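# Assemble the H-bridge power stage on the cold plate

## Task

On the cold plate, keeping both the plate and the tray lying flat on the table, assemble the H-bridge. Peel both yellow films off the blue thermal pads and put them in the tray, leaving the pads stuck where they are. Place one black power module flat on each bare pad, pins up, with its four corner holes over the four studs. Then lay the green driver board flat across both modules, components up, with its eight holes over their guide pins.

## Robot and tools

Robot: two arms, left_arm and right_arm. The left_arm base stands at (-0.033, +0.498, 0) m and the right_arm base at (-0.030, -0.518, 0) m, both turned almost not at all about z. A post is fixed to the floor behind them. right_arm wears a five-finger right hand and left_arm a mirrored left hand. The cameras are cam_high (fixed, above and in front), cam_left_wrist and cam_right_wrist, each 672x504 pixels.

Frames: the scene frame has its origin at table-top height, halfway between the nominal bases. +z is up, +x points out over the table, and +y points toward left_arm. Reported hand positions (m), quaternions (wxyz) and velocities are in this frame. Pose offsets in a command are taken along the current Hand target's own axes, not the scene axes.

Hand point: it sits 0.05 m in front of the palm and 0.15 m out from the wrist flange along the fingers. Its +z runs along the straight fingers and +y points out of the palm. +x runs across the palm away from the thumb on the right hand, and toward the thumb on the left hand. Straight fingertips reach 0.06-0.07 m past the point along +z, about 0.06 m behind it along -y. A bracket on the little-finger side of the wrist can strike things. With the fingers level, the wrist may hang up to about 0.11 m below the point (palm down) and meet the table first.

A row is 28 numbers, each in [-1, 1], always for both arms. The first 14 are left_arm, the last 14 right_arm. Each block is dx, dy, dz, rx, ry, rz, then little, ring, middle, index, thumb_bend, thumb_turn, force_limit, speed.
- Pose numbers are offsets, not poses. They count from the arm's Hand target as it was when the action (or move) began, never from the previous row. 1.0 equals 0.6 m or 180 degrees. rx, ry, rz form one rotation vector. Six zeros leave an arm where it is commanded.
- Finger numbers are absolute targets. -1 is straight/open and +1 is curled/closed. For thumb_turn, -1 is beside the palm and +1 is opposite the fingers.
- force_limit runs linearly from about 0 N at -1 to 10 N at +1 (15 N for the two thumb motors). speed rises from almost nothing at -1 to full at +0.48 and stays full up to +1.
- To keep a hand unchanged, repeat the eight hand numbers of the last row actually run for it.

execute_actions(actions, cameras): actions is a list of actions. Each action is up to 15 rows, one per 1/30 s step, and a short table holds its last row to step 15. Images are returned only if actions is empty or cameras names them. cameras takes a list of names, ["all"], or [].

move(target, speed, blend, stop_force, zero, blocking, cameras): drives each hand point in a straight line.
- target is one 28-number row or a list of up to 15 rows. Every row's offsets count from the same starting Hand targets.
- speed is in m/s, 0.002 to 3.6, default 0.25; turning is capped at twice that value in rad/s. It can be one value or one per target.
- blend is in m and rounds corners in a list; 0 means stop at each target.
- stop_force is in N, 3 to 120, one value shared by both arms. An arm's path ends once its wrist sensor feels that much push against the motion. With it, every row must carry identical hand numbers.
- zero (default true) re-zeroes the force reference first. blocking=false returns early and cannot be combined with stop_force.
- The result adds a move: line giving how it ended (done, off_target, moving, held, fault) and any limits (paced, held).

wait(seconds, 0-3600) lets time pass. stop brakes a running move. zoom_image(camera, region=[x0, y0, x1, y1]) crops the newest image of cam_high, cam_left_wrist or cam_right_wrist, at most 504x504 px. show_instructions shows the reference pages. zero_wrist_force(arm) re-zeroes one arm's wrist sensor. finished_scene(scene=1) ends the scene for good.

Reading results:
- Hand target is the last commanded pose after clipping, and the next offsets count from it. The actual point often rests a little short of it.
- hand_measured, hand_stopped_by and hand_load_n each give six values in motor order. hand_stopped_by reads moving, target, force, stalled or fault. A positive hand_load_n means something pushes the finger open, and a value near 0 during a hold suggests the grip was lost.
- Wrist force and torque are given in the end effector's axes, and a third line shows the peak since the last report. Joint torques, motor temperatures and step positions are also listed.

Gripping: with thumb_turn at +1, the hand wraps objects about 0.035-0.065 m thick. Thumb tip against the index pad can pinch light items. For a gentle grip, close at speed -0.94 or lower. To squeeze harder, raise force_limit and send a target more closed than hand_measured.

Cautions:
- Per step, commanded orientation is clipped to within 32 degrees of the measured one.
- Keep the wrist away from the first joint's axis, or the move is refused or swings the arm.
- A net outside force around 150 N, or a wrist torque of 25.2 N m, stops the arm for 10 s. Commanding even slightly past a firm contact can trigger this, so approach slowly with a small stop_force.
- Do not let arms or hands touch each other.
- Do not drop parts, let go of moving parts, or knock anything off the table.
- Avoid long stretched holds: motors over 70 °C warn, and at 85 °C the arm brakes.

Each tool is called after "Call:" as name(argument=value, ...), one argument or row to a line, values as JSON.

Reference images:

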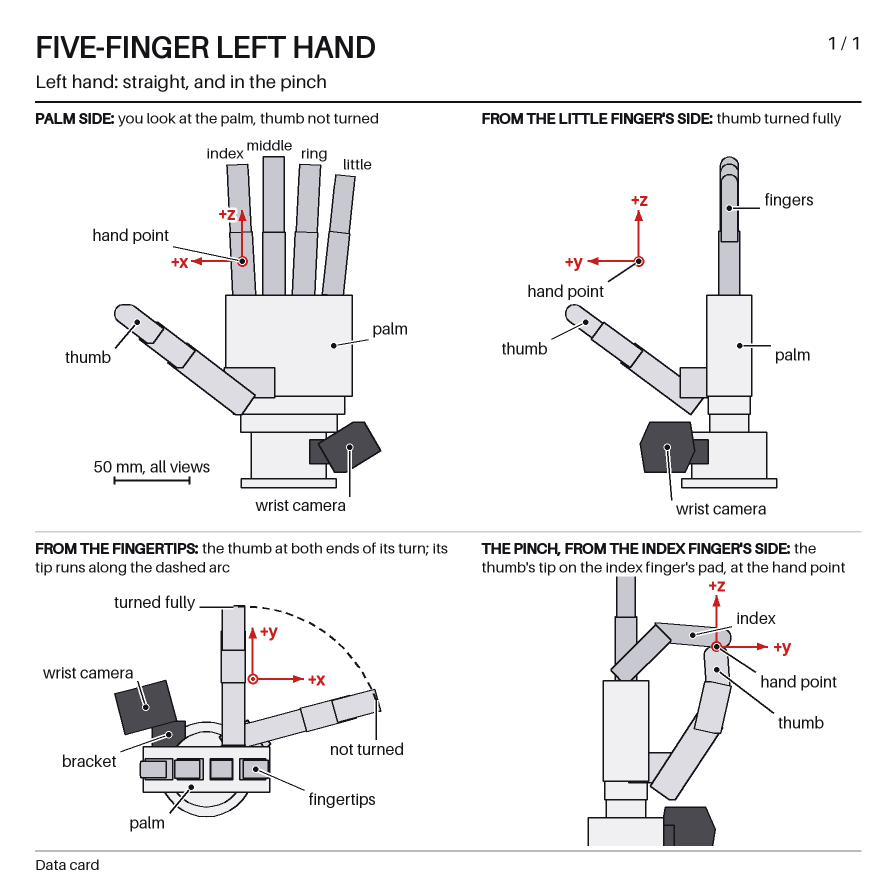

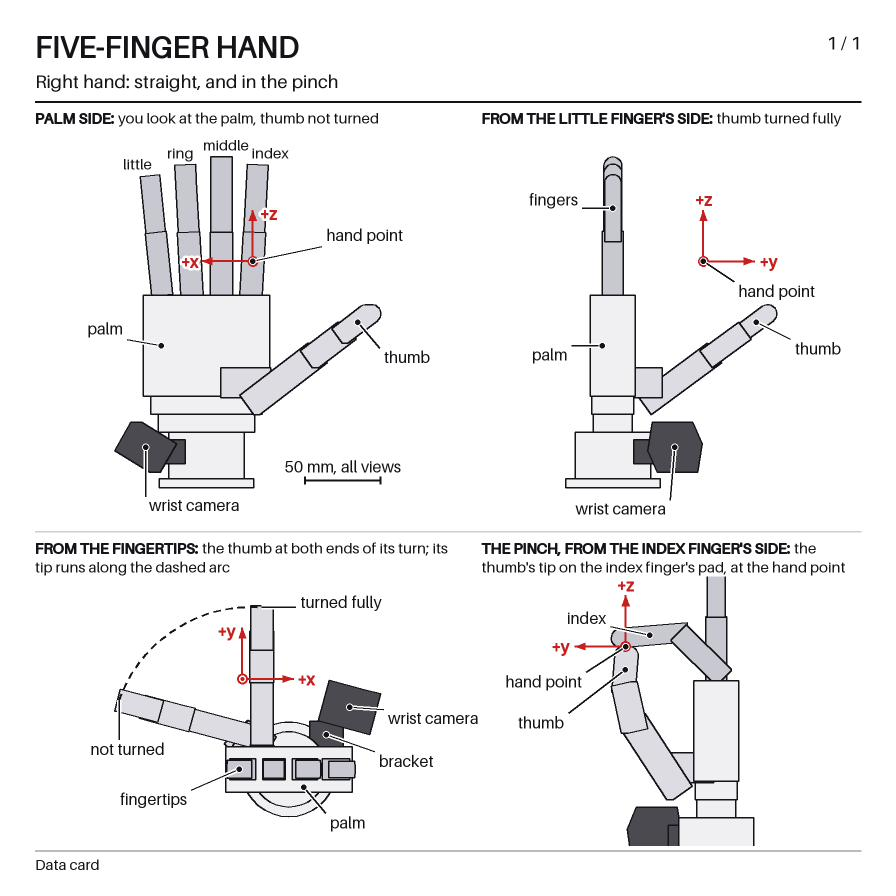

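## Session

Call:
execute_actions(
  actions=[],
)

Scene clock: 0.00 s.
left_arm: end_effector_position=(+0.1905, -0.0173, +0.2319) hand_measured=(-1.000, -1.000, -1.000, -1.000, -1.000, -1.000) hand_load_n=(+0.0, +0.0, +0.0, +0.0, +0.0, +0.0) hand_stopped_by=(target, target, target, target, target, target) hand_force_limit=0.00 hand_speed=-0.80 end_effector_quat_wxyz=(+0.163, +0.711, -0.666, +0.156) | right_arm: end_effector_position=(+0.7783, -0.8596, +0.2946) hand_measured=(-1.000, -1.000, -1.000, -1.000, -1.000, -1.000) hand_load_n=(+0.0, +0.0, +0.0, +0.0, +0.0, +0.0) hand_stopped_by=(target, target, target, target, target, target) hand_force_limit=0.00 hand_speed=-0.80 end_effector_quat_wxyz=(+0.267, +0.675, +0.220, +0.652)
Joint positions: left_arm=[2.512 -1.959 -1.404 2.079 -1.212 2.387] | right_arm=[-0.635 -0.977 1.325 -0.34 0.998 0.863]
Joint velocities: within noise
Joint torques (N m): no reading
Motor temperatures (°C): left_arm=[27 29 25 34 38 35] | right_arm=[32 26 31 38 39 41]
Wrist force (N): no reading
Wrist torque (N m): no reading
Wrist force, peak (N): no reading
Hand target: left_arm +0.1905, -0.0173, +0.2319; +0.163, +0.711, -0.666, +0.156 | right_arm +0.7783, -0.8596, +0.2946; +0.267, +0.675, +0.220, +0.652

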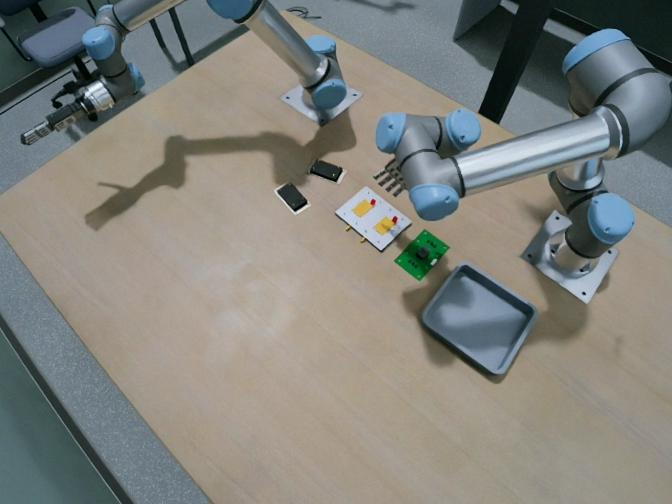

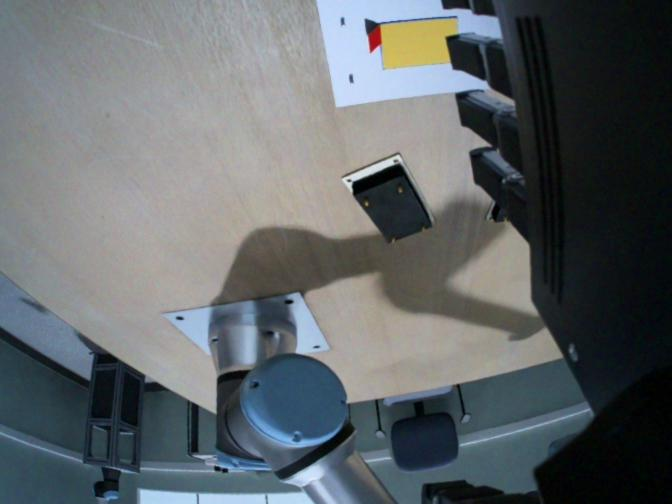

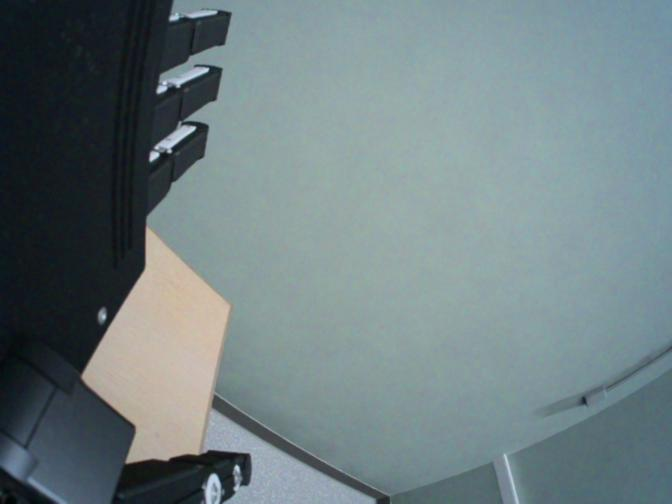

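Call:
zoom_image(
  camera="cam_high",
  region=[260, 140, 460, 290],
)

Call:
zoom_image(
  camera="cam_high",
  region=[320, 170, 420, 260],
)

Call:
zoom_image(
  camera="cam_left_wrist",
  region=[310, 0, 530, 260],
)

Scaled by 2.520 from the camera's image (finer frame: 960x720).

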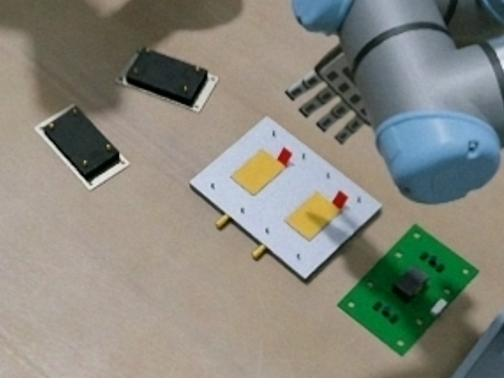

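Scaled by 5.040 from the camera's image (finer frame: 960x720).

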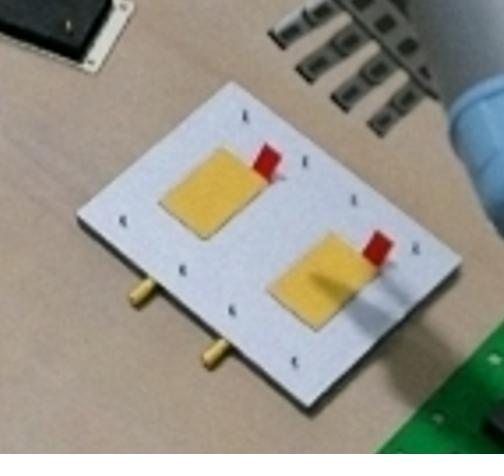

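Scaled by 1.938 from the camera's image (finer frame: 960x720).

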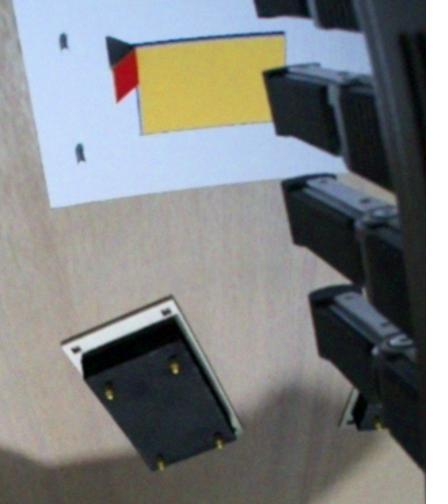

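Call:
move(
  target=[0.038,-0.081,-0.017,0,-0.3,0,-1,-1,-1,-1,-1,-1,0,-0.8,0,0,0,0,0,0,-1,-1,-1,-1,-1,-1,0,-0.8],
  cameras=["cam_high","cam_left_wrist"],
)

Scene clock: 44.77 s.
left_arm: end_effector_position=(+0.2392, -0.0284, +0.2490) hand_measured=(-1.000, -1.000, -1.000, -1.000, -1.000, -1.000) hand_load_n=(+0.0, +0.0, +0.0, +0.0, +0.0, +0.0) hand_stopped_by=(target, target, target, target, target, target) hand_force_limit=0.00 hand_speed=-0.80 end_effector_quat_wxyz=(-0.139, +0.721, -0.663, -0.145) | right_arm: end_effector_position=(+0.7783, -0.8596, +0.2946) hand_measured=(-1.000, -1.000, -1.000, -1.000, -1.000, -1.000) hand_load_n=(+0.0, +0.0, +0.0, +0.0, +0.0, +0.0) hand_stopped_by=(target, target, target, target, target, target) hand_force_limit=0.00 hand_speed=-0.80 end_effector_quat_wxyz=(+0.267, +0.675, +0.220, +0.652)
Joint positions: left_arm=[2.293 -2.753 -0.035 0.888 -1.812 2.162] | right_arm=[-0.635 -0.977 1.325 -0.34 0.998 0.863]
Joint torques (N m): left_arm=[8.21 50.82 15.93 -4.01 1.92 0.82] | right_arm=[0.67 -42.6 -21.96 -1.16 0.07 0.4]
Wrist force (N): left_arm=[-2.0 0.2 -0.4] | right_arm=[0.0 -0.2 -0.1]
Wrist torque (N m): left_arm=[0.03 0.29 -0.26] | right_arm=[-0.03 -0.01 0.00]
Wrist force, peak (N): left_arm=[-2.6 0.2 -0.6] | right_arm=[0.1 -0.6 0.3]
Hand target: left_arm +0.2404, -0.0304, +0.2499; -0.157, +0.704, -0.668, -0.184 | right_arm +0.7783, -0.8596, +0.2946; +0.267, +0.675, +0.220, +0.652
Off the commanded pose: left_arm 0.002 m, 5 deg | right_arm 0.000 m, 0 deg.
elbow stopped short (left arm): the move would have taken joint 3 (elbow) straighter than the controller allows.
move: off_target (left_arm)
cam_left_wrist: T_world_to_cam=[[0.97807, -0.17676, -0.11016, -0.21105], [-0.16417, -0.97976, 0.11455, -0.01393], [-0.12818, -0.09395, -0.98729, 0.38732]] pos_world=[0.25378, -0.01456, 0.36075]

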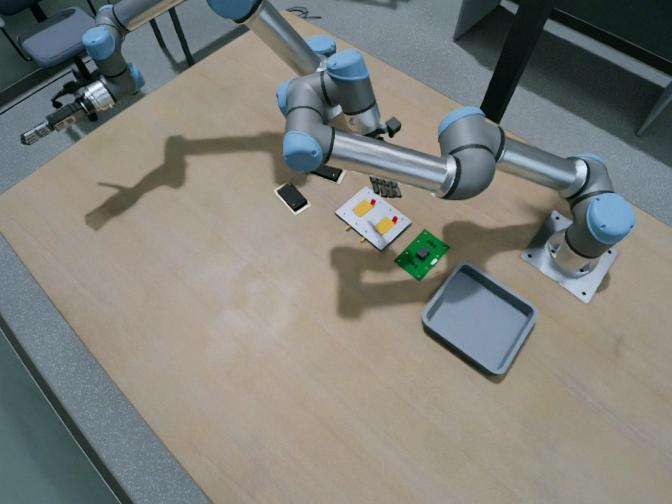

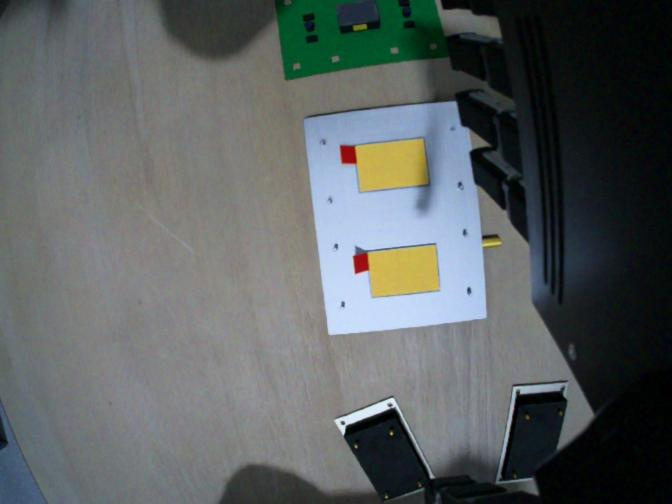

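Call:
zoom_image(
  camera="cam_left_wrist",
  region=[290, 90, 500, 345],
)

Call:
zoom_image(
  camera="cam_left_wrist",
  region=[320, 370, 580, 504],
)

Call:
zoom_image(
  camera="cam_left_wrist",
  region=[330, 120, 450, 220],
)

Scaled by 1.976 from the camera's image (finer frame: 960x720).

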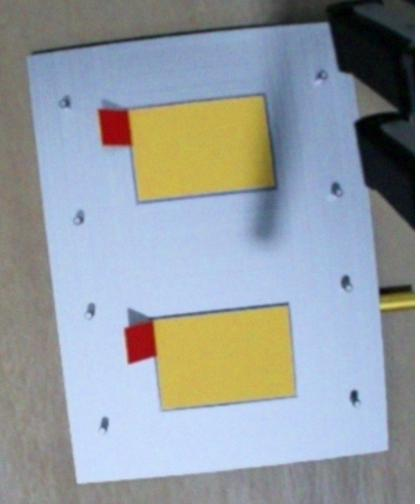

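Scaled by 1.938 from the camera's image (finer frame: 960x720).

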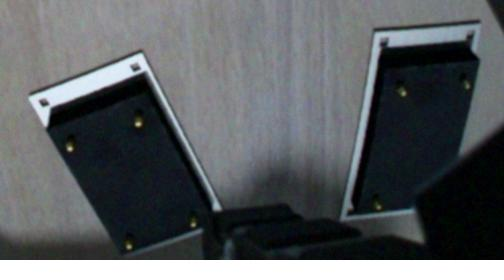

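Scaled by 4.200 from the camera's image (finer frame: 960x720).

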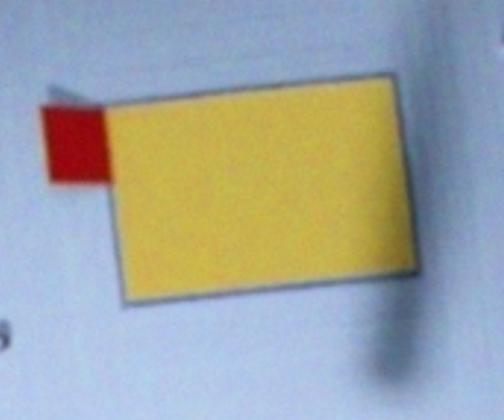

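Call:
move(
  target=[-0.117,-0.0245,0.061,0,0.155,0,-1,-1,-1,-1,-1,-1,0,-0.8,0,0,0,0,0,0,-1,-1,-1,-1,-1,-1,0,-0.8],
)

Scene clock: 92.43 s.
left_arm: end_effector_position=(+0.2504, +0.0495, +0.2500) hand_measured=(-1.000, -1.000, -1.000, -1.000, -1.000, -1.000) hand_load_n=(+0.0, +0.0, +0.0, +0.0, +0.0, +0.0) hand_stopped_by=(target, target, target, target, target, target) hand_force_limit=0.00 hand_speed=-0.80 end_effector_quat_wxyz=(+0.008, +0.728, -0.686, -0.009) | right_arm: end_effector_position=(+0.7783, -0.8596, +0.2946) hand_measured=(-1.000, -1.000, -1.000, -1.000, -1.000, -1.000) hand_load_n=(+0.0, +0.0, +0.0, +0.0, +0.0, +0.0) hand_stopped_by=(target, target, target, target, target, target) hand_force_limit=0.00 hand_speed=-0.80 end_effector_quat_wxyz=(+0.267, +0.675, +0.220, +0.652)
Joint positions: left_arm=[2.527 -2.148 -1.05 1.607 -1.556 2.46] | right_arm=[-0.635 -0.977 1.325 -0.34 0.998 0.863]
Joint torques (N m): left_arm=[6.67 52.06 9.27 -1.51 0.66 1.28] | right_arm=[0.53 -43.96 -22.85 -1.17 0.26 0.37]
Wrist force (N): left_arm=[-1.2 -0.2 -0.5] | right_arm=[0.0 -0.1 0.1]
Wrist torque (N m): left_arm=[0.01 0.18 -0.11] | right_arm=[-0.03 0.00 -0.01]
Wrist force, peak (N): left_arm=[-2.7 0.7 -0.5] | right_arm=[-0.1 -0.6 0.2]
Hand target: left_arm +0.2504, +0.0495, +0.2501; +0.009, +0.728, -0.686, -0.009 | right_arm +0.7783, -0.8596, +0.2946; +0.267, +0.675, +0.220, +0.652
Off the commanded pose: left_arm 0.000 m, 0 deg | right_arm 0.000 m, 0 deg.
move: done

Call:
move(
  target=[
    [0,0,0,0,0,-0.5,-1,-1,-1,-1,-1,-1,0,-0.8,0,0,0,0,0,0,-1,-1,-1,-1,-1,-1,0,-0.8],
    [0,0,0,0,0,-0.99,-1,-1,-1,-1,-1,-1,0,-0.8,0,0,0,0,0,0,-1,-1,-1,-1,-1,-1,0,-0.8],
  ],
  speed=0.5,
  blend=0.03,
)

Scene clock: 103.67 s.
left_arm: end_effector_position=(+0.2504, +0.0495, +0.2500) hand_measured=(-1.000, -1.000, -1.000, -1.000, -1.000, -1.000) hand_load_n=(+0.0, +0.0, +0.0, +0.0, +0.0, +0.0) hand_stopped_by=(target, target, target, target, target, target) hand_force_limit=0.00 hand_speed=-0.80 end_effector_quat_wxyz=(-0.009, +0.697, +0.717, -0.009) | right_arm: end_effector_position=(+0.7783, -0.8596, +0.2946) hand_measured=(-1.000, -1.000, -1.000, -1.000, -1.000, -1.000) hand_load_n=(+0.0, +0.0, -0.5, +0.0, +0.0, +0.0) hand_stopped_by=(target, target, target, target, target, target) hand_force_limit=0.00 hand_speed=-0.80 end_effector_quat_wxyz=(+0.267, +0.675, +0.220, +0.652)
Joint positions: left_arm=[2.278 -2.126 -1.076 1.616 -1.552 -0.898] | right_arm=[-0.635 -0.977 1.325 -0.34 0.998 0.863]
Joint torques (N m): left_arm=[6.04 50.78 14.93 -1.38 -0.77 -2.7] | right_arm=[-0.61 -44.52 -21.32 -1.27 0.32 0.62]
Wrist force (N): left_arm=[-0.7 0.0 -0.7] | right_arm=[0.0 -0.3 0.2]
Wrist torque (N m): left_arm=[0.02 0.07 -0.20] | right_arm=[-0.05 -0.01 -0.01]
Wrist force, peak (N): left_arm=[-1.1 -0.1 -1.3] | right_arm=[0.1 -0.6 0.0]
Hand target: left_arm +0.2504, +0.0495, +0.2501; -0.009, +0.697, +0.717, -0.009 | right_arm +0.7783, -0.8596, +0.2946; +0.267, +0.675, +0.220, +0.652
Off the commanded pose: left_arm 0.000 m, 0 deg | right_arm 0.000 m, 0 deg.
move: done

Call:
move(
  target=[
    [-0.016,-0.0168,0.05,0.333,0.0145,0.0252,-1,-1,-0.15,-0.15,-0.3,1,-0.4,0,0,0,0,0,0,0,-1,-1,-1,-1,-1,-1,0,-0.8],
    [-0.016,-0.0168,0.217,0.333,0.0145,0.0252,-1,-1,-0.15,-0.15,-0.3,1,-0.4,0,0,0,0,0,0,0,-1,-1,-1,-1,-1,-1,0,-0.8],
  ],
  cameras=["cam_high","cam_left_wrist"],
)

Scene clock: 122.33 s.
left_arm: end_effector_position=(+0.2374, +0.0396, +0.1203) hand_measured=(-1.000, -1.000, -0.150, -0.150, -0.300, +1.000) hand_load_n=(+0.0, +0.0, +0.0, +0.0, +0.0, +0.0) hand_stopped_by=(target, target, target, target, target, target) hand_force_limit=-0.40 hand_speed=0.00 end_effector_quat_wxyz=(-0.371, +0.626, +0.589, -0.351) | right_arm: end_effector_position=(+0.7783, -0.8596, +0.2946) hand_measured=(-1.000, -1.000, -1.000, -1.000, -1.000, -1.000) hand_load_n=(+0.0, +0.0, +0.0, +0.0, +0.0, +0.0) hand_stopped_by=(target, target, target, target, target, target) hand_force_limit=0.00 hand_speed=-0.80 end_effector_quat_wxyz=(+0.267, +0.675, +0.220, +0.652)
Joint positions: left_arm=[2.52 -2.608 -0.98 1.022 -1.076 -0.297] | right_arm=[-0.635 -0.977 1.325 -0.34 0.998 0.863]
Joint torques (N m): left_arm=[-4.93 49.28 15.83 -1.72 2.01 -1.54] | right_arm=[1.97 -44.21 -22.15 -1.02 -0.03 0.72]
Wrist force (N): left_arm=[-1.2 -1.9 1.1] | right_arm=[-0.1 -0.3 0.2]
Wrist torque (N m): left_arm=[-0.45 0.25 -0.02] | right_arm=[-0.06 0.00 -0.02]
Wrist force, peak (N): left_arm=[-0.8 -4.2 -0.5] | right_arm=[0.0 -0.7 0.1]
Hand target: left_arm +0.2374, +0.0396, +0.1202; -0.371, +0.626, +0.589, -0.351 | right_arm +0.7783, -0.8596, +0.2946; +0.267, +0.675, +0.220, +0.652
Off the commanded pose: left_arm 0.000 m, 0 deg | right_arm 0.000 m, 0 deg.
move: done
cam_left_wrist: T_world_to_cam=[[-0.44815, 0.31041, 0.83834, -0.00616], [0.59191, 0.8058, 0.01805, -0.17147], [-0.66993, 0.50431, -0.54486, 0.31803]] pos_world=[0.31179, -0.02031, 0.18154]

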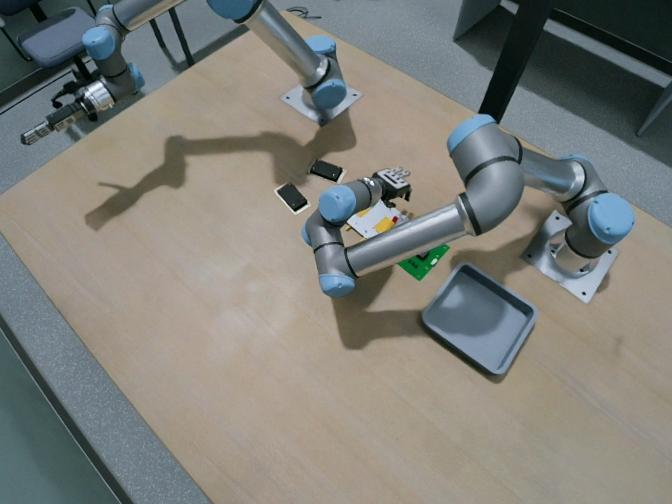

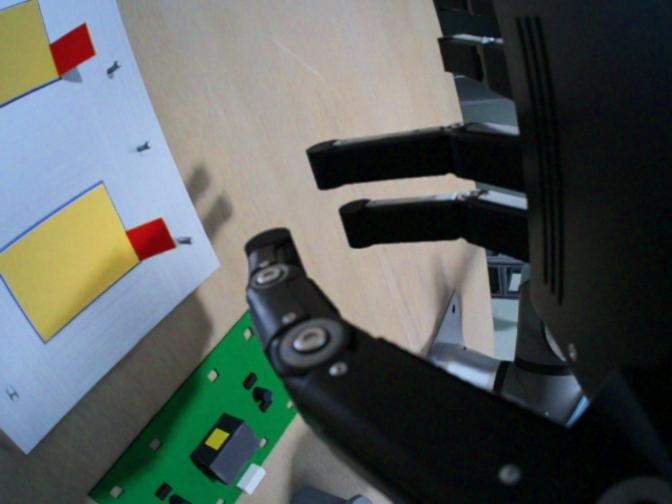

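Call:
zoom_image(
  camera="cam_left_wrist",
  region=[0, 150, 250, 350],
)

Scaled by 2.016 from the camera's image (finer frame: 960x720).

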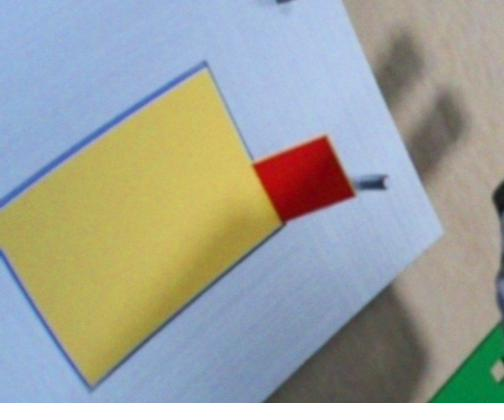

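Call:
move(
  target=[0.0122,0.082,0.087,0,0,0,-1,-1,-0.15,-0.15,-0.3,1,-0.4,0,0,0,0,0,0,0,-1,-1,-1,-1,-1,-1,0,-0.8],
  cameras=["cam_high","cam_left_wrist"],
  speed=0.1,
)

Call:
zoom_image(
  camera="cam_left_wrist",
  region=[200, 130, 480, 340],
)

Scene clock: 171.03 s.
left_arm: end_effector_position=(+0.2155, +0.0480, +0.0520) hand_measured=(-1.000, -1.000, -0.150, -0.150, -0.300, +1.000) hand_load_n=(+0.0, +0.0, +0.0, +0.0, +0.0, +0.5) hand_stopped_by=(target, target, target, target, target, target) hand_force_limit=-0.40 hand_speed=0.00 end_effector_quat_wxyz=(-0.371, +0.626, +0.589, -0.351) | right_arm: end_effector_position=(+0.7783, -0.8596, +0.2946) hand_measured=(-1.000, -1.000, -1.000, -1.000, -1.000, -1.000) hand_load_n=(+0.0, +0.0, +0.0, +0.0, +0.0, +0.0) hand_stopped_by=(target, target, target, target, target, target) hand_force_limit=0.00 hand_speed=-0.80 end_effector_quat_wxyz=(+0.267, +0.675, +0.220, +0.652)
Joint positions: left_arm=[2.51 -2.651 -1.091 1.179 -1.068 -0.303] | right_arm=[-0.635 -0.977 1.325 -0.34 0.998 0.863]
Joint torques (N m): left_arm=[7.66 61.55 16.47 -2.28 0.75 -0.41] | right_arm=[0.2 -43.47 -24.11 -1.34 0.12 1.04]
Wrist force (N): left_arm=[-1.3 -2.0 0.6] | right_arm=[0.3 -0.4 0.1]
Wrist torque (N m): left_arm=[-0.45 0.23 -0.04] | right_arm=[-0.07 -0.05 0.01]
Wrist force, peak (N): left_arm=[-1.3 -3.0 0.7] | right_arm=[-0.4 -0.7 0.1]
Hand target: left_arm +0.2156, +0.0481, +0.0520; -0.371, +0.626, +0.589, -0.351 | right_arm +0.7783, -0.8596, +0.2946; +0.267, +0.675, +0.220, +0.652
Off the commanded pose: left_arm 0.000 m, 0 deg | right_arm 0.000 m, 0 deg.
move: done
cam_left_wrist: T_world_to_cam=[[-0.44797, 0.31032, 0.83847, 0.03865], [0.59194, 0.80578, 0.01804, -0.16411], [-0.67003, 0.5044, -0.54465, 0.26198]] pos_world=[0.28999, -0.01191, 0.11324]

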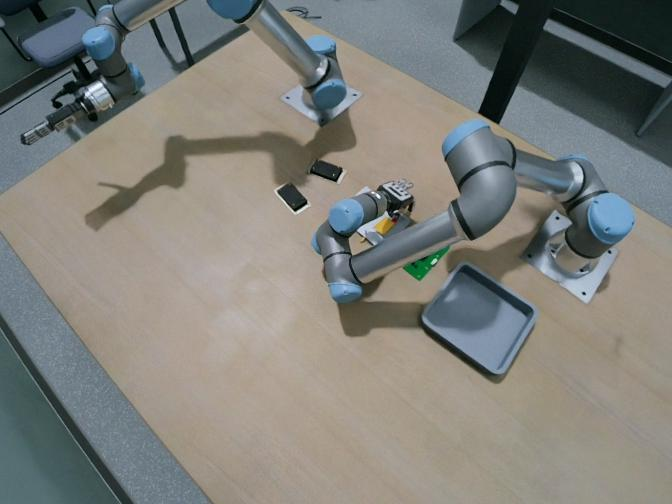

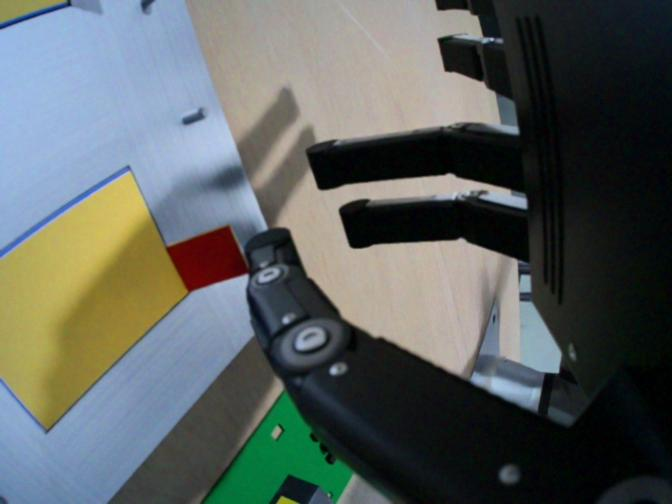

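Scaled by 1.800 from the camera's image (finer frame: 960x720).

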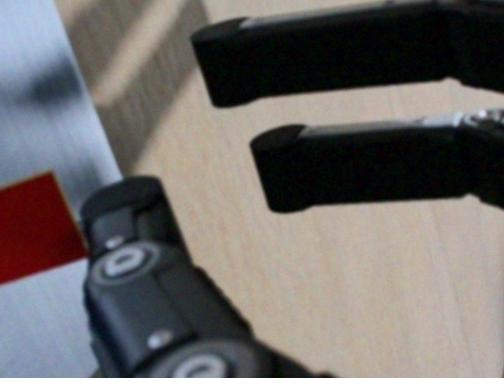

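Call:
move(
  target=[0.01,0.03,0,0,0,0,-1,-1,0.1,-1,-0.35,1,-0.4,0,0,0,0,0,0,0,-1,-1,-1,-1,-1,-1,0,-0.8],
  cameras=["cam_left_wrist"],
  speed=0.1,
)

Call:
zoom_image(
  camera="cam_left_wrist",
  region=[200, 130, 480, 340],
)

Scene clock: 226.27 s.
left_arm: end_effector_position=(+0.2246, +0.0535, +0.0362) hand_measured=(-1.000, -1.000, +0.100, -1.000, -0.350, +1.000) hand_load_n=(+0.0, +0.0, +0.5, +0.0, +0.0, +0.0) hand_stopped_by=(target, target, target, target, target, target) hand_force_limit=-0.40 hand_speed=0.00 end_effector_quat_wxyz=(-0.371, +0.626, +0.589, -0.351) | right_arm: end_effector_position=(+0.7783, -0.8596, +0.2946) hand_measured=(-1.000, -1.000, -1.000, -1.000, -1.000, -1.000) hand_load_n=(-0.5, +0.0, +0.0, +0.0, +0.0, +0.0) hand_stopped_by=(target, target, target, target, target, target) hand_force_limit=0.00 hand_speed=-0.80 end_effector_quat_wxyz=(+0.267, +0.675, +0.220, +0.652)
Joint positions: left_arm=[2.525 -2.679 -1.08 1.191 -1.081 -0.293] | right_arm=[-0.635 -0.977 1.325 -0.34 0.998 0.863]
Joint torques (N m): left_arm=[-8.21 55.4 7.31 -3.58 2.91 -2.06] | right_arm=[-1.58 -43.94 -23.64 -1.51 -0.03 1.1]
Wrist force (N): left_arm=[-0.8 -1.9 0.6] | right_arm=[0.0 -0.4 0.2]
Wrist torque (N m): left_arm=[-0.42 0.17 -0.09] | right_arm=[-0.08 -0.01 -0.01]
Wrist force, peak (N): left_arm=[-1.7 -3.1 0.9] | right_arm=[-0.3 -0.6 0.4]
Hand target: left_arm +0.2246, +0.0535, +0.0361; -0.371, +0.626, +0.589, -0.351 | right_arm +0.7783, -0.8596, +0.2946; +0.267, +0.675, +0.220, +0.652
Off the commanded pose: left_arm 0.000 m, 0 deg | right_arm 0.000 m, 0 deg.
move: done
cam_left_wrist: T_world_to_cam=[[-0.44825, 0.31043, 0.83827, 0.05437], [0.59183, 0.80586, 0.01804, -0.17361], [-0.66993, 0.5042, -0.54495, 0.2567]] pos_world=[0.29909, -0.00641, 0.09744]

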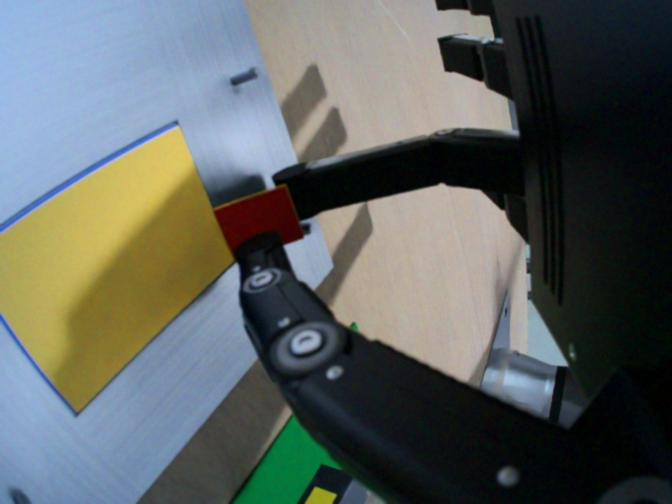

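Scaled by 1.800 from the camera's image (finer frame: 960x720).

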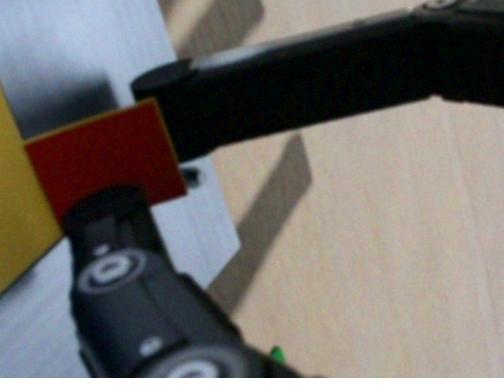

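Call:
move(
  target=[0,0.0167,0,0,0,0,-1,-1,0.1,-1,-0.35,1,-0.4,0,0,0,0,0,0,0,-1,-1,-1,-1,-1,-1,0,-0.8],
  speed=0.05,
)

Call:
move(
  target=[0,0,0,0,0,0,-1,-1,0.35,-1,0.15,1,-0.2,-0.85,0,0,0,0,0,0,-1,-1,-1,-1,-1,-1,0,-0.8],
  speed=0.05,
  cameras=["cam_left_wrist"],
)

Call:
zoom_image(
  camera="cam_left_wrist",
  region=[200, 130, 480, 340],
)

Scene clock: 240.07 s.
left_arm: end_effector_position=(+0.2289, +0.0536, +0.0292) hand_measured=(-1.000, -1.000, +0.100, -1.000, -0.350, +1.000) hand_load_n=(+0.0, +0.0, +0.0, +0.0, +0.0, +0.5) hand_stopped_by=(target, target, target, target, target, target) hand_force_limit=-0.40 hand_speed=0.00 end_effector_quat_wxyz=(-0.374, +0.624, +0.589, -0.351) | right_arm: end_effector_position=(+0.7783, -0.8596, +0.2946) hand_measured=(-1.000, -1.000, -1.000, -1.000, -1.000, -1.000) hand_load_n=(+0.0, +0.0, +0.0, +0.0, +0.0, +0.0) hand_stopped_by=(target, target, target, target, target, target) hand_force_limit=0.00 hand_speed=-0.80 end_effector_quat_wxyz=(+0.267, +0.675, +0.220, +0.652)
Joint positions: left_arm=[2.529 -2.7 -1.061 1.185 -1.084 -0.291] | right_arm=[-0.635 -0.977 1.325 -0.34 0.998 0.863]
Joint torques (N m): left_arm=[7.92 35.19 4.13 14.82 -7.36 1.5] | right_arm=[0.41 -43.42 -23.35 -1.3 0.23 1.31]
Wrist force (N): left_arm=[-5.1 -70.8 -18.7] | right_arm=[0.2 -0.3 0.2]
Wrist torque (N m): left_arm=[-0.88 -0.21 1.43] | right_arm=[-0.05 -0.04 0.00]
Wrist force, peak (N): left_arm=[0.4 -81.0 -21.6] | right_arm=[0.0 -0.5 0.4]
Hand target: left_arm +0.2294, +0.0532, +0.0273; -0.371, +0.626, +0.589, -0.351 | right_arm +0.7783, -0.8596, +0.2946; +0.267, +0.675, +0.220, +0.652
Off the commanded pose: left_arm 0.002 m, 0 deg | right_arm 0.000 m, 0 deg.
move: done

Scene clock: 242.67 s.
left_arm: end_effector_position=(+0.2288, +0.0536, +0.0292) hand_measured=(-1.000, -1.000, +0.112, -1.000, +0.150, +1.000) hand_load_n=(+0.0, +0.0, +3.5, +0.0, +0.5, +0.0) hand_stopped_by=(target, target, force, target, target, target) hand_force_limit=-0.20 hand_speed=-0.85 end_effector_quat_wxyz=(-0.374, +0.624, +0.589, -0.351) | right_arm: end_effector_position=(+0.7783, -0.8596, +0.2946) hand_measured=(-1.000, -1.000, -1.000, -1.000, -1.000, -1.000) hand_load_n=(+0.0, +0.0, +0.0, +0.0, +0.0, +0.0) hand_stopped_by=(target, target, target, target, target, target) hand_force_limit=0.00 hand_speed=-0.80 end_effector_quat_wxyz=(+0.267, +0.675, +0.220, +0.652)
Joint positions: left_arm=[2.529 -2.7 -1.061 1.185 -1.084 -0.291] | right_arm=[-0.635 -0.977 1.325 -0.34 0.998 0.863]
Joint torques (N m): left_arm=[0.21 15.91 5.05 14.88 -7.42 -1.89] | right_arm=[-0.86 -43.12 -22 -1.31 -0.13 1.37]
Wrist force (N): left_arm=[-5.5 -72.4 -15.9] | right_arm=[0.3 -0.2 0.1]
Wrist torque (N m): left_arm=[-1.00 -0.15 1.47] | right_arm=[-0.04 -0.04 0.01]
Wrist force, peak (N): left_arm=[-5.8 -72.8 -15.9] | right_arm=[0.2 -0.5 0.4]
Hand target: left_arm +0.2294, +0.0532, +0.0273; -0.371, +0.626, +0.589, -0.351 | right_arm +0.7783, -0.8596, +0.2946; +0.267, +0.675, +0.220, +0.652
Off the commanded pose: left_arm 0.002 m, 0 deg | right_arm 0.000 m, 0 deg.
move: done
cam_left_wrist: T_world_to_cam=[[-0.44288, 0.30663, 0.84252, 0.06085], [0.592, 0.80574, 0.01794, -0.17601], [-0.67335, 0.50672, -0.53837, 0.25609]] pos_world=[0.30359, -0.00661, 0.08976]

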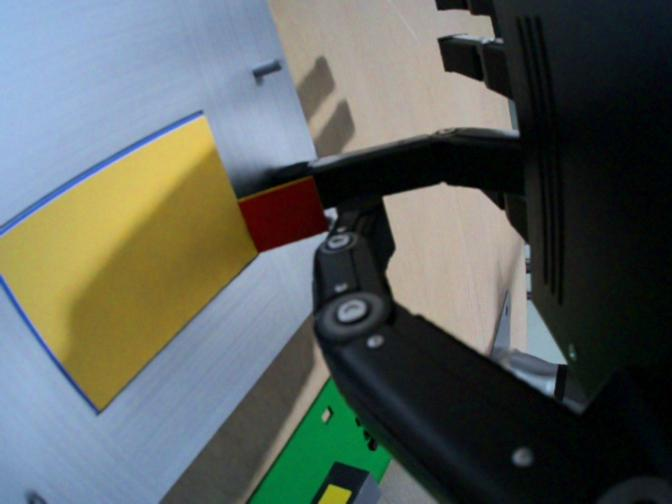

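Scaled by 1.800 from the camera's image (finer frame: 960x720).

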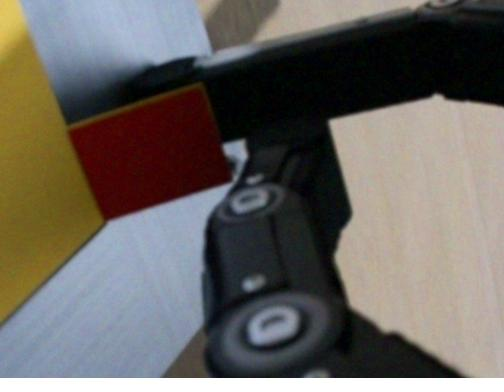

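Call:
move(
  target=[0,-0.01,0,0,0,0,-1,-1,0.1,-1,-0.35,1,-0.2,-0.5,0,0,0,0,0,0,-1,-1,-1,-1,-1,-1,0,-0.8],
  speed=0.05,
  cameras=["cam_left_wrist"],
)

Call:
zoom_image(
  camera="cam_left_wrist",
  region=[200, 130, 480, 340],
)

Scene clock: 256.03 s.
left_arm: end_effector_position=(+0.2265, +0.0534, +0.0326) hand_measured=(-1.000, -1.000, +0.100, -1.000, -0.350, +1.000) hand_load_n=(+0.0, +0.0, +0.0, +0.0, +0.0, +0.0) hand_stopped_by=(target, target, target, target, target, target) hand_force_limit=-0.20 hand_speed=-0.50 end_effector_quat_wxyz=(-0.371, +0.626, +0.589, -0.351) | right_arm: end_effector_position=(+0.7783, -0.8596, +0.2946) hand_measured=(-1.000, -1.000, -1.000, -1.000, -1.000, -1.000) hand_load_n=(+0.0, +0.0, +0.0, +0.0, +0.0, +0.0) hand_stopped_by=(target, target, target, target, target, target) hand_force_limit=0.00 hand_speed=-0.80 end_effector_quat_wxyz=(+0.267, +0.675, +0.220, +0.652)
Joint positions: left_arm=[2.527 -2.688 -1.072 1.192 -1.082 -0.292] | right_arm=[-0.635 -0.977 1.325 -0.34 0.998 0.863]
Joint torques (N m): left_arm=[11.7 55.86 19.94 -3.89 2.77 2.39] | right_arm=[-1.49 -44.67 -23.66 -1.39 -0.04 1.41]
Wrist force (N): left_arm=[-0.8 -1.7 2.3] | right_arm=[0.0 -0.3 0.0]
Wrist torque (N m): left_arm=[-0.47 0.21 -0.03] | right_arm=[-0.04 0.00 0.00]
Wrist force, peak (N): left_arm=[-5.8 -73.1 -16.3] | right_arm=[0.0 -0.5 0.4]
Hand target: left_arm +0.2265, +0.0534, +0.0326; -0.371, +0.626, +0.589, -0.351 | right_arm +0.7783, -0.8596, +0.2946; +0.267, +0.675, +0.220, +0.652
Off the commanded pose: left_arm 0.000 m, 0 deg | right_arm 0.000 m, 0 deg.
move: done
cam_left_wrist: T_world_to_cam=[[-0.44811, 0.31042, 0.83835, 0.05818], [0.59198, 0.80575, 0.01807, -0.17457], [-0.6699, 0.50438, -0.54483, 0.25598]] pos_world=[0.30089, -0.00651, 0.09384]

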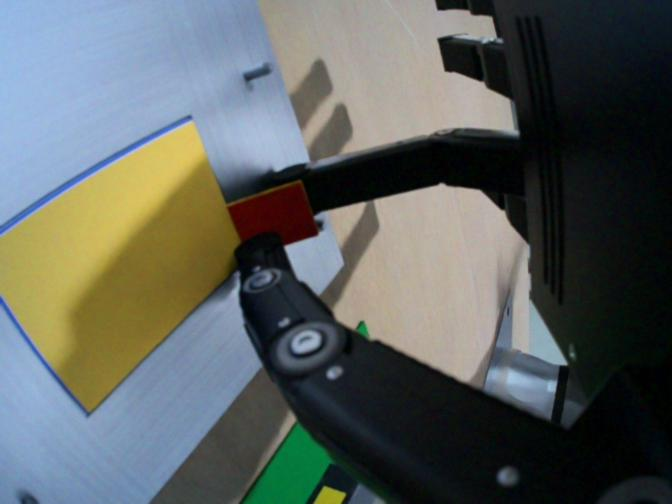

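Scaled by 1.800 from the camera's image (finer frame: 960x720).

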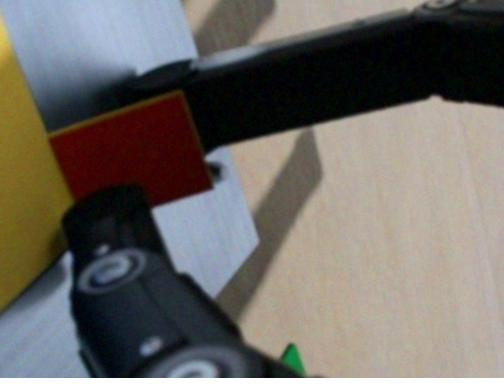

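Call:
move(
  target=[0,0,0,0,0,0,-1,-1,0.2,-1,-0.15,1,-0.4,-0.9,0,0,0,0,0,0,-1,-1,-1,-1,-1,-1,0,-0.8],
  speed=0.05,
  cameras=["cam_left_wrist"],
)

Call:
zoom_image(
  camera="cam_left_wrist",
  region=[200, 130, 480, 340],
)

Scene clock: 292.33 s.
left_arm: end_effector_position=(+0.2265, +0.0534, +0.0326) hand_measured=(-1.000, -1.000, +0.200, -1.000, -0.150, +1.000) hand_load_n=(+0.0, +0.0, +0.0, +0.0, +0.0, +0.0) hand_stopped_by=(target, target, target, target, target, target) hand_force_limit=-0.40 hand_speed=-0.90 end_effector_quat_wxyz=(-0.371, +0.626, +0.589, -0.351) | right_arm: end_effector_position=(+0.7783, -0.8596, +0.2946) hand_measured=(-1.000, -1.000, -1.000, -1.000, -1.000, -1.000) hand_load_n=(+0.5, +0.0, +0.0, +0.0, +0.0, +0.0) hand_stopped_by=(target, target, target, target, target, target) hand_force_limit=0.00 hand_speed=-0.80 end_effector_quat_wxyz=(+0.267, +0.675, +0.220, +0.652)
Joint positions: left_arm=[2.527 -2.687 -1.072 1.192 -1.082 -0.292] | right_arm=[-0.635 -0.977 1.325 -0.34 0.998 0.863]
Joint torques (N m): left_arm=[12.4 62.67 20.78 -1.63 -1.51 2.24] | right_arm=[-0.12 -44.33 -22.03 -1.38 0.14 1.61]
Wrist force (N): left_arm=[-0.5 -2.1 2.5] | right_arm=[0.1 -0.3 0.3]
Wrist torque (N m): left_arm=[-0.55 0.17 0.01] | right_arm=[-0.06 -0.03 0.00]
Wrist force, peak (N): left_arm=[-0.9 -2.0 3.0] | right_arm=[0.2 -0.5 0.4]
Hand target: left_arm +0.2265, +0.0534, +0.0326; -0.371, +0.626, +0.589, -0.351 | right_arm +0.7783, -0.8596, +0.2946; +0.267, +0.675, +0.220, +0.652
Off the commanded pose: left_arm 0.000 m, 0 deg | right_arm 0.000 m, 0 deg.
move: done
cam_left_wrist: T_world_to_cam=[[-0.44813, 0.31044, 0.83834, 0.0581], [0.59192, 0.80579, 0.01802, -0.17455], [-0.66993, 0.50431, -0.54486, 0.25604]] pos_world=[0.30089, -0.00651, 0.09394]

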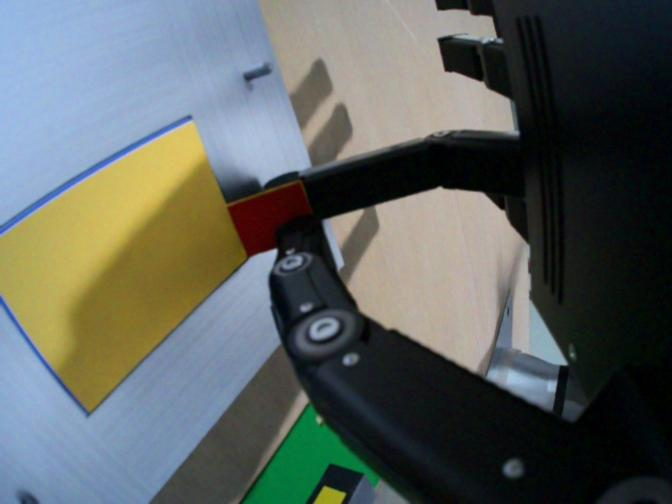

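Scaled by 1.800 from the camera's image (finer frame: 960x720).

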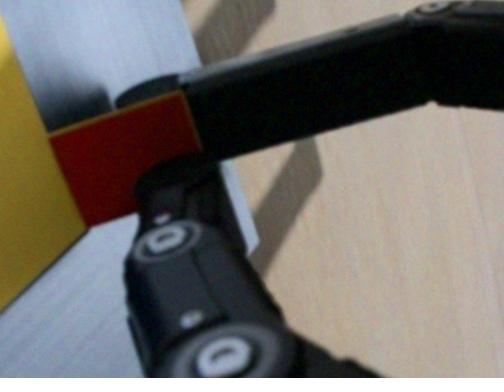

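Call:
move(
  target=[0,0,0,0,0,0,-1,-1,0.35,-1,0.1,1,-0.3,-0.92,0,0,0,0,0,0,-1,-1,-1,-1,-1,-1,0,-0.8],
  speed=0.05,
  cameras=["cam_left_wrist"],
)

Call:
zoom_image(
  camera="cam_left_wrist",
  region=[200, 130, 480, 340],
)

Scene clock: 304.13 s.
left_arm: end_effector_position=(+0.2265, +0.0534, +0.0326) hand_measured=(-1.000, -1.000, +0.242, -1.000, -0.054, +1.000) hand_load_n=(+0.0, +0.0, +7.0, +0.0, +5.0, +1.0) hand_stopped_by=(target, target, force, target, force, target) hand_force_limit=-0.30 hand_speed=-0.92 end_effector_quat_wxyz=(-0.371, +0.626, +0.589, -0.351) | right_arm: end_effector_position=(+0.7783, -0.8596, +0.2946) hand_measured=(-1.000, -1.000, -1.000, -1.000, -1.000, -1.000) hand_load_n=(+0.5, +0.0, +0.0, +0.0, +0.0, +0.0) hand_stopped_by=(target, target, target, target, target, target) hand_force_limit=0.00 hand_speed=-0.80 end_effector_quat_wxyz=(+0.267, +0.675, +0.220, +0.652)
Joint positions: left_arm=[2.527 -2.687 -1.072 1.192 -1.082 -0.292] | right_arm=[-0.635 -0.977 1.325 -0.34 0.998 0.863]
Joint torques (N m): left_arm=[10.59 62.59 19.18 -1.62 -1.3 2.29] | right_arm=[0.24 -44.43 -23.41 -1.32 0.1 1.31]
Wrist force (N): left_arm=[-0.6 -1.5 2.5] | right_arm=[0.1 -0.3 0.0]
Wrist torque (N m): left_arm=[-0.45 0.18 -0.03] | right_arm=[-0.05 -0.01 0.00]
Wrist force, peak (N): left_arm=[-0.8 -2.2 3.0] | right_arm=[0.0 -0.6 0.4]
Hand target: left_arm +0.2265, +0.0534, +0.0326; -0.371, +0.626, +0.589, -0.351 | right_arm +0.7783, -0.8596, +0.2946; +0.267, +0.675, +0.220, +0.652
Off the commanded pose: left_arm 0.000 m, 0 deg | right_arm 0.000 m, 0 deg.
move: done
cam_left_wrist: T_world_to_cam=[[-0.44813, 0.31044, 0.83834, 0.0581], [0.59192, 0.80579, 0.01802, -0.17455], [-0.66993, 0.50431, -0.54486, 0.25604]] pos_world=[0.30089, -0.00651, 0.09394]

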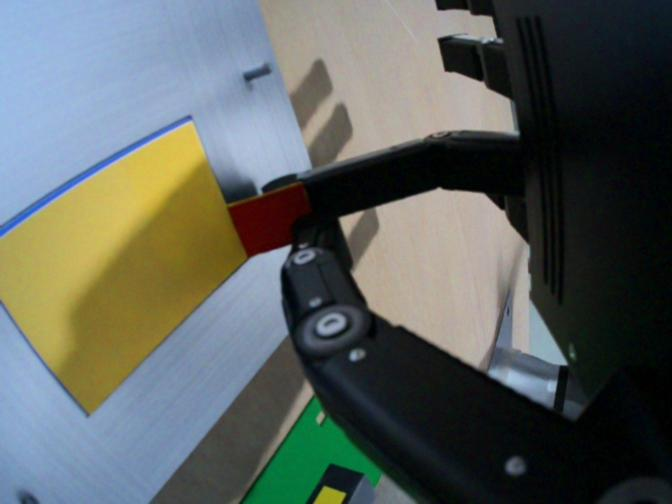

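Scaled by 1.800 from the camera's image (finer frame: 960x720).

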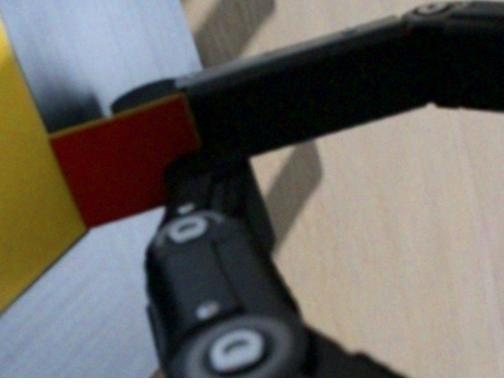

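Call:
move(
  target=[0,-0.0073,-0.004,0,0,0,-1,-1,0.35,-1,0.1,1,-0.3,-0.92,0,0,0,0,0,0,-1,-1,-1,-1,-1,-1,0,-0.8],
  speed=0.01,
  stop_force=15,
  cameras=["cam_left_wrist"],
)

Call:
zoom_image(
  camera="cam_left_wrist",
  region=[200, 130, 480, 340],
)

Scene clock: 316.57 s.
left_arm: end_effector_position=(+0.2265, +0.0534, +0.0376) hand_measured=(-1.000, -1.000, +0.242, -1.000, -0.054, +1.000) hand_load_n=(+0.0, +0.0, +7.0, +0.0, +5.0, +0.5) hand_stopped_by=(target, target, force, target, force, target) hand_force_limit=-0.30 hand_speed=-0.92 end_effector_quat_wxyz=(-0.371, +0.626, +0.589, -0.351) | right_arm: end_effector_position=(+0.7783, -0.8596, +0.2946) hand_measured=(-1.000, -1.000, -1.000, -1.000, -1.000, -1.000) hand_load_n=(+0.5, +0.0, +0.0, +0.0, +0.0, +0.0) hand_stopped_by=(target, target, target, target, target, target) hand_force_limit=0.00 hand_speed=-0.80 end_effector_quat_wxyz=(+0.267, +0.675, +0.220, +0.652)
Joint positions: left_arm=[2.527 -2.68 -1.074 1.185 -1.082 -0.292] | right_arm=[-0.635 -0.977 1.325 -0.34 0.998 0.863]
Joint torques (N m): left_arm=[12.03 44.23 13.47 -1.43 -1.46 2.42] | right_arm=[0.55 -44.21 -22.74 -1.62 -0.19 1.43]
Wrist force (N): left_arm=[-1.0 -1.1 2.5] | right_arm=[0.0 -0.4 0.0]
Wrist torque (N m): left_arm=[-0.47 0.24 -0.06] | right_arm=[-0.07 0.00 -0.02]
Wrist force, peak (N): left_arm=[-0.9 -2.0 3.0] | right_arm=[0.2 -0.5 0.4]
Hand target: left_arm +0.2265, +0.0534, +0.0376; -0.371, +0.626, +0.589, -0.351 | right_arm +0.7783, -0.8596, +0.2946; +0.267, +0.675, +0.220, +0.652
Off the commanded pose: left_arm 0.000 m, 0 deg | right_arm 0.000 m, 0 deg.
move: done
cam_left_wrist: T_world_to_cam=[[-0.44813, 0.31044, 0.83834, 0.05391], [0.59192, 0.80579, 0.01802, -0.17464], [-0.66993, 0.50431, -0.54486, 0.25877]] pos_world=[0.30089, -0.00651, 0.09894]

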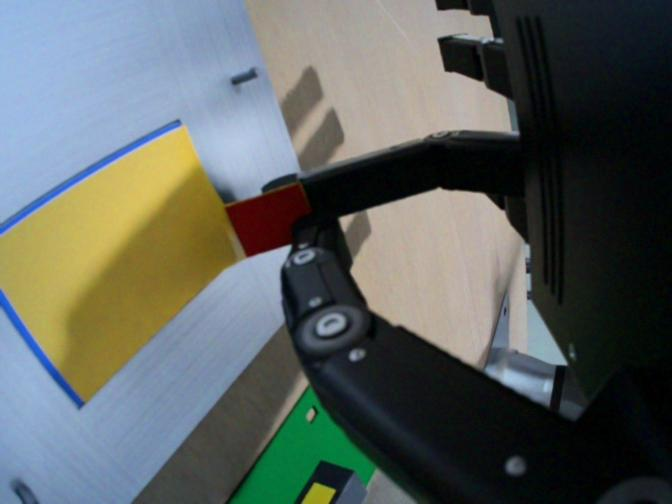

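Scaled by 1.800 from the camera's image (finer frame: 960x720).

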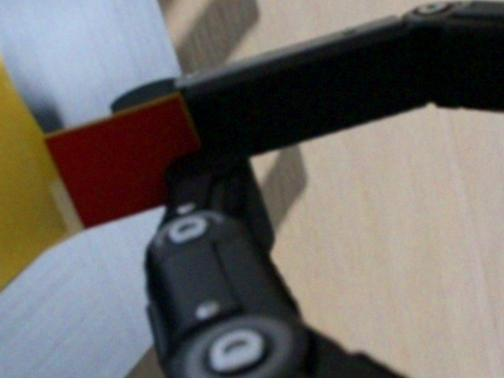

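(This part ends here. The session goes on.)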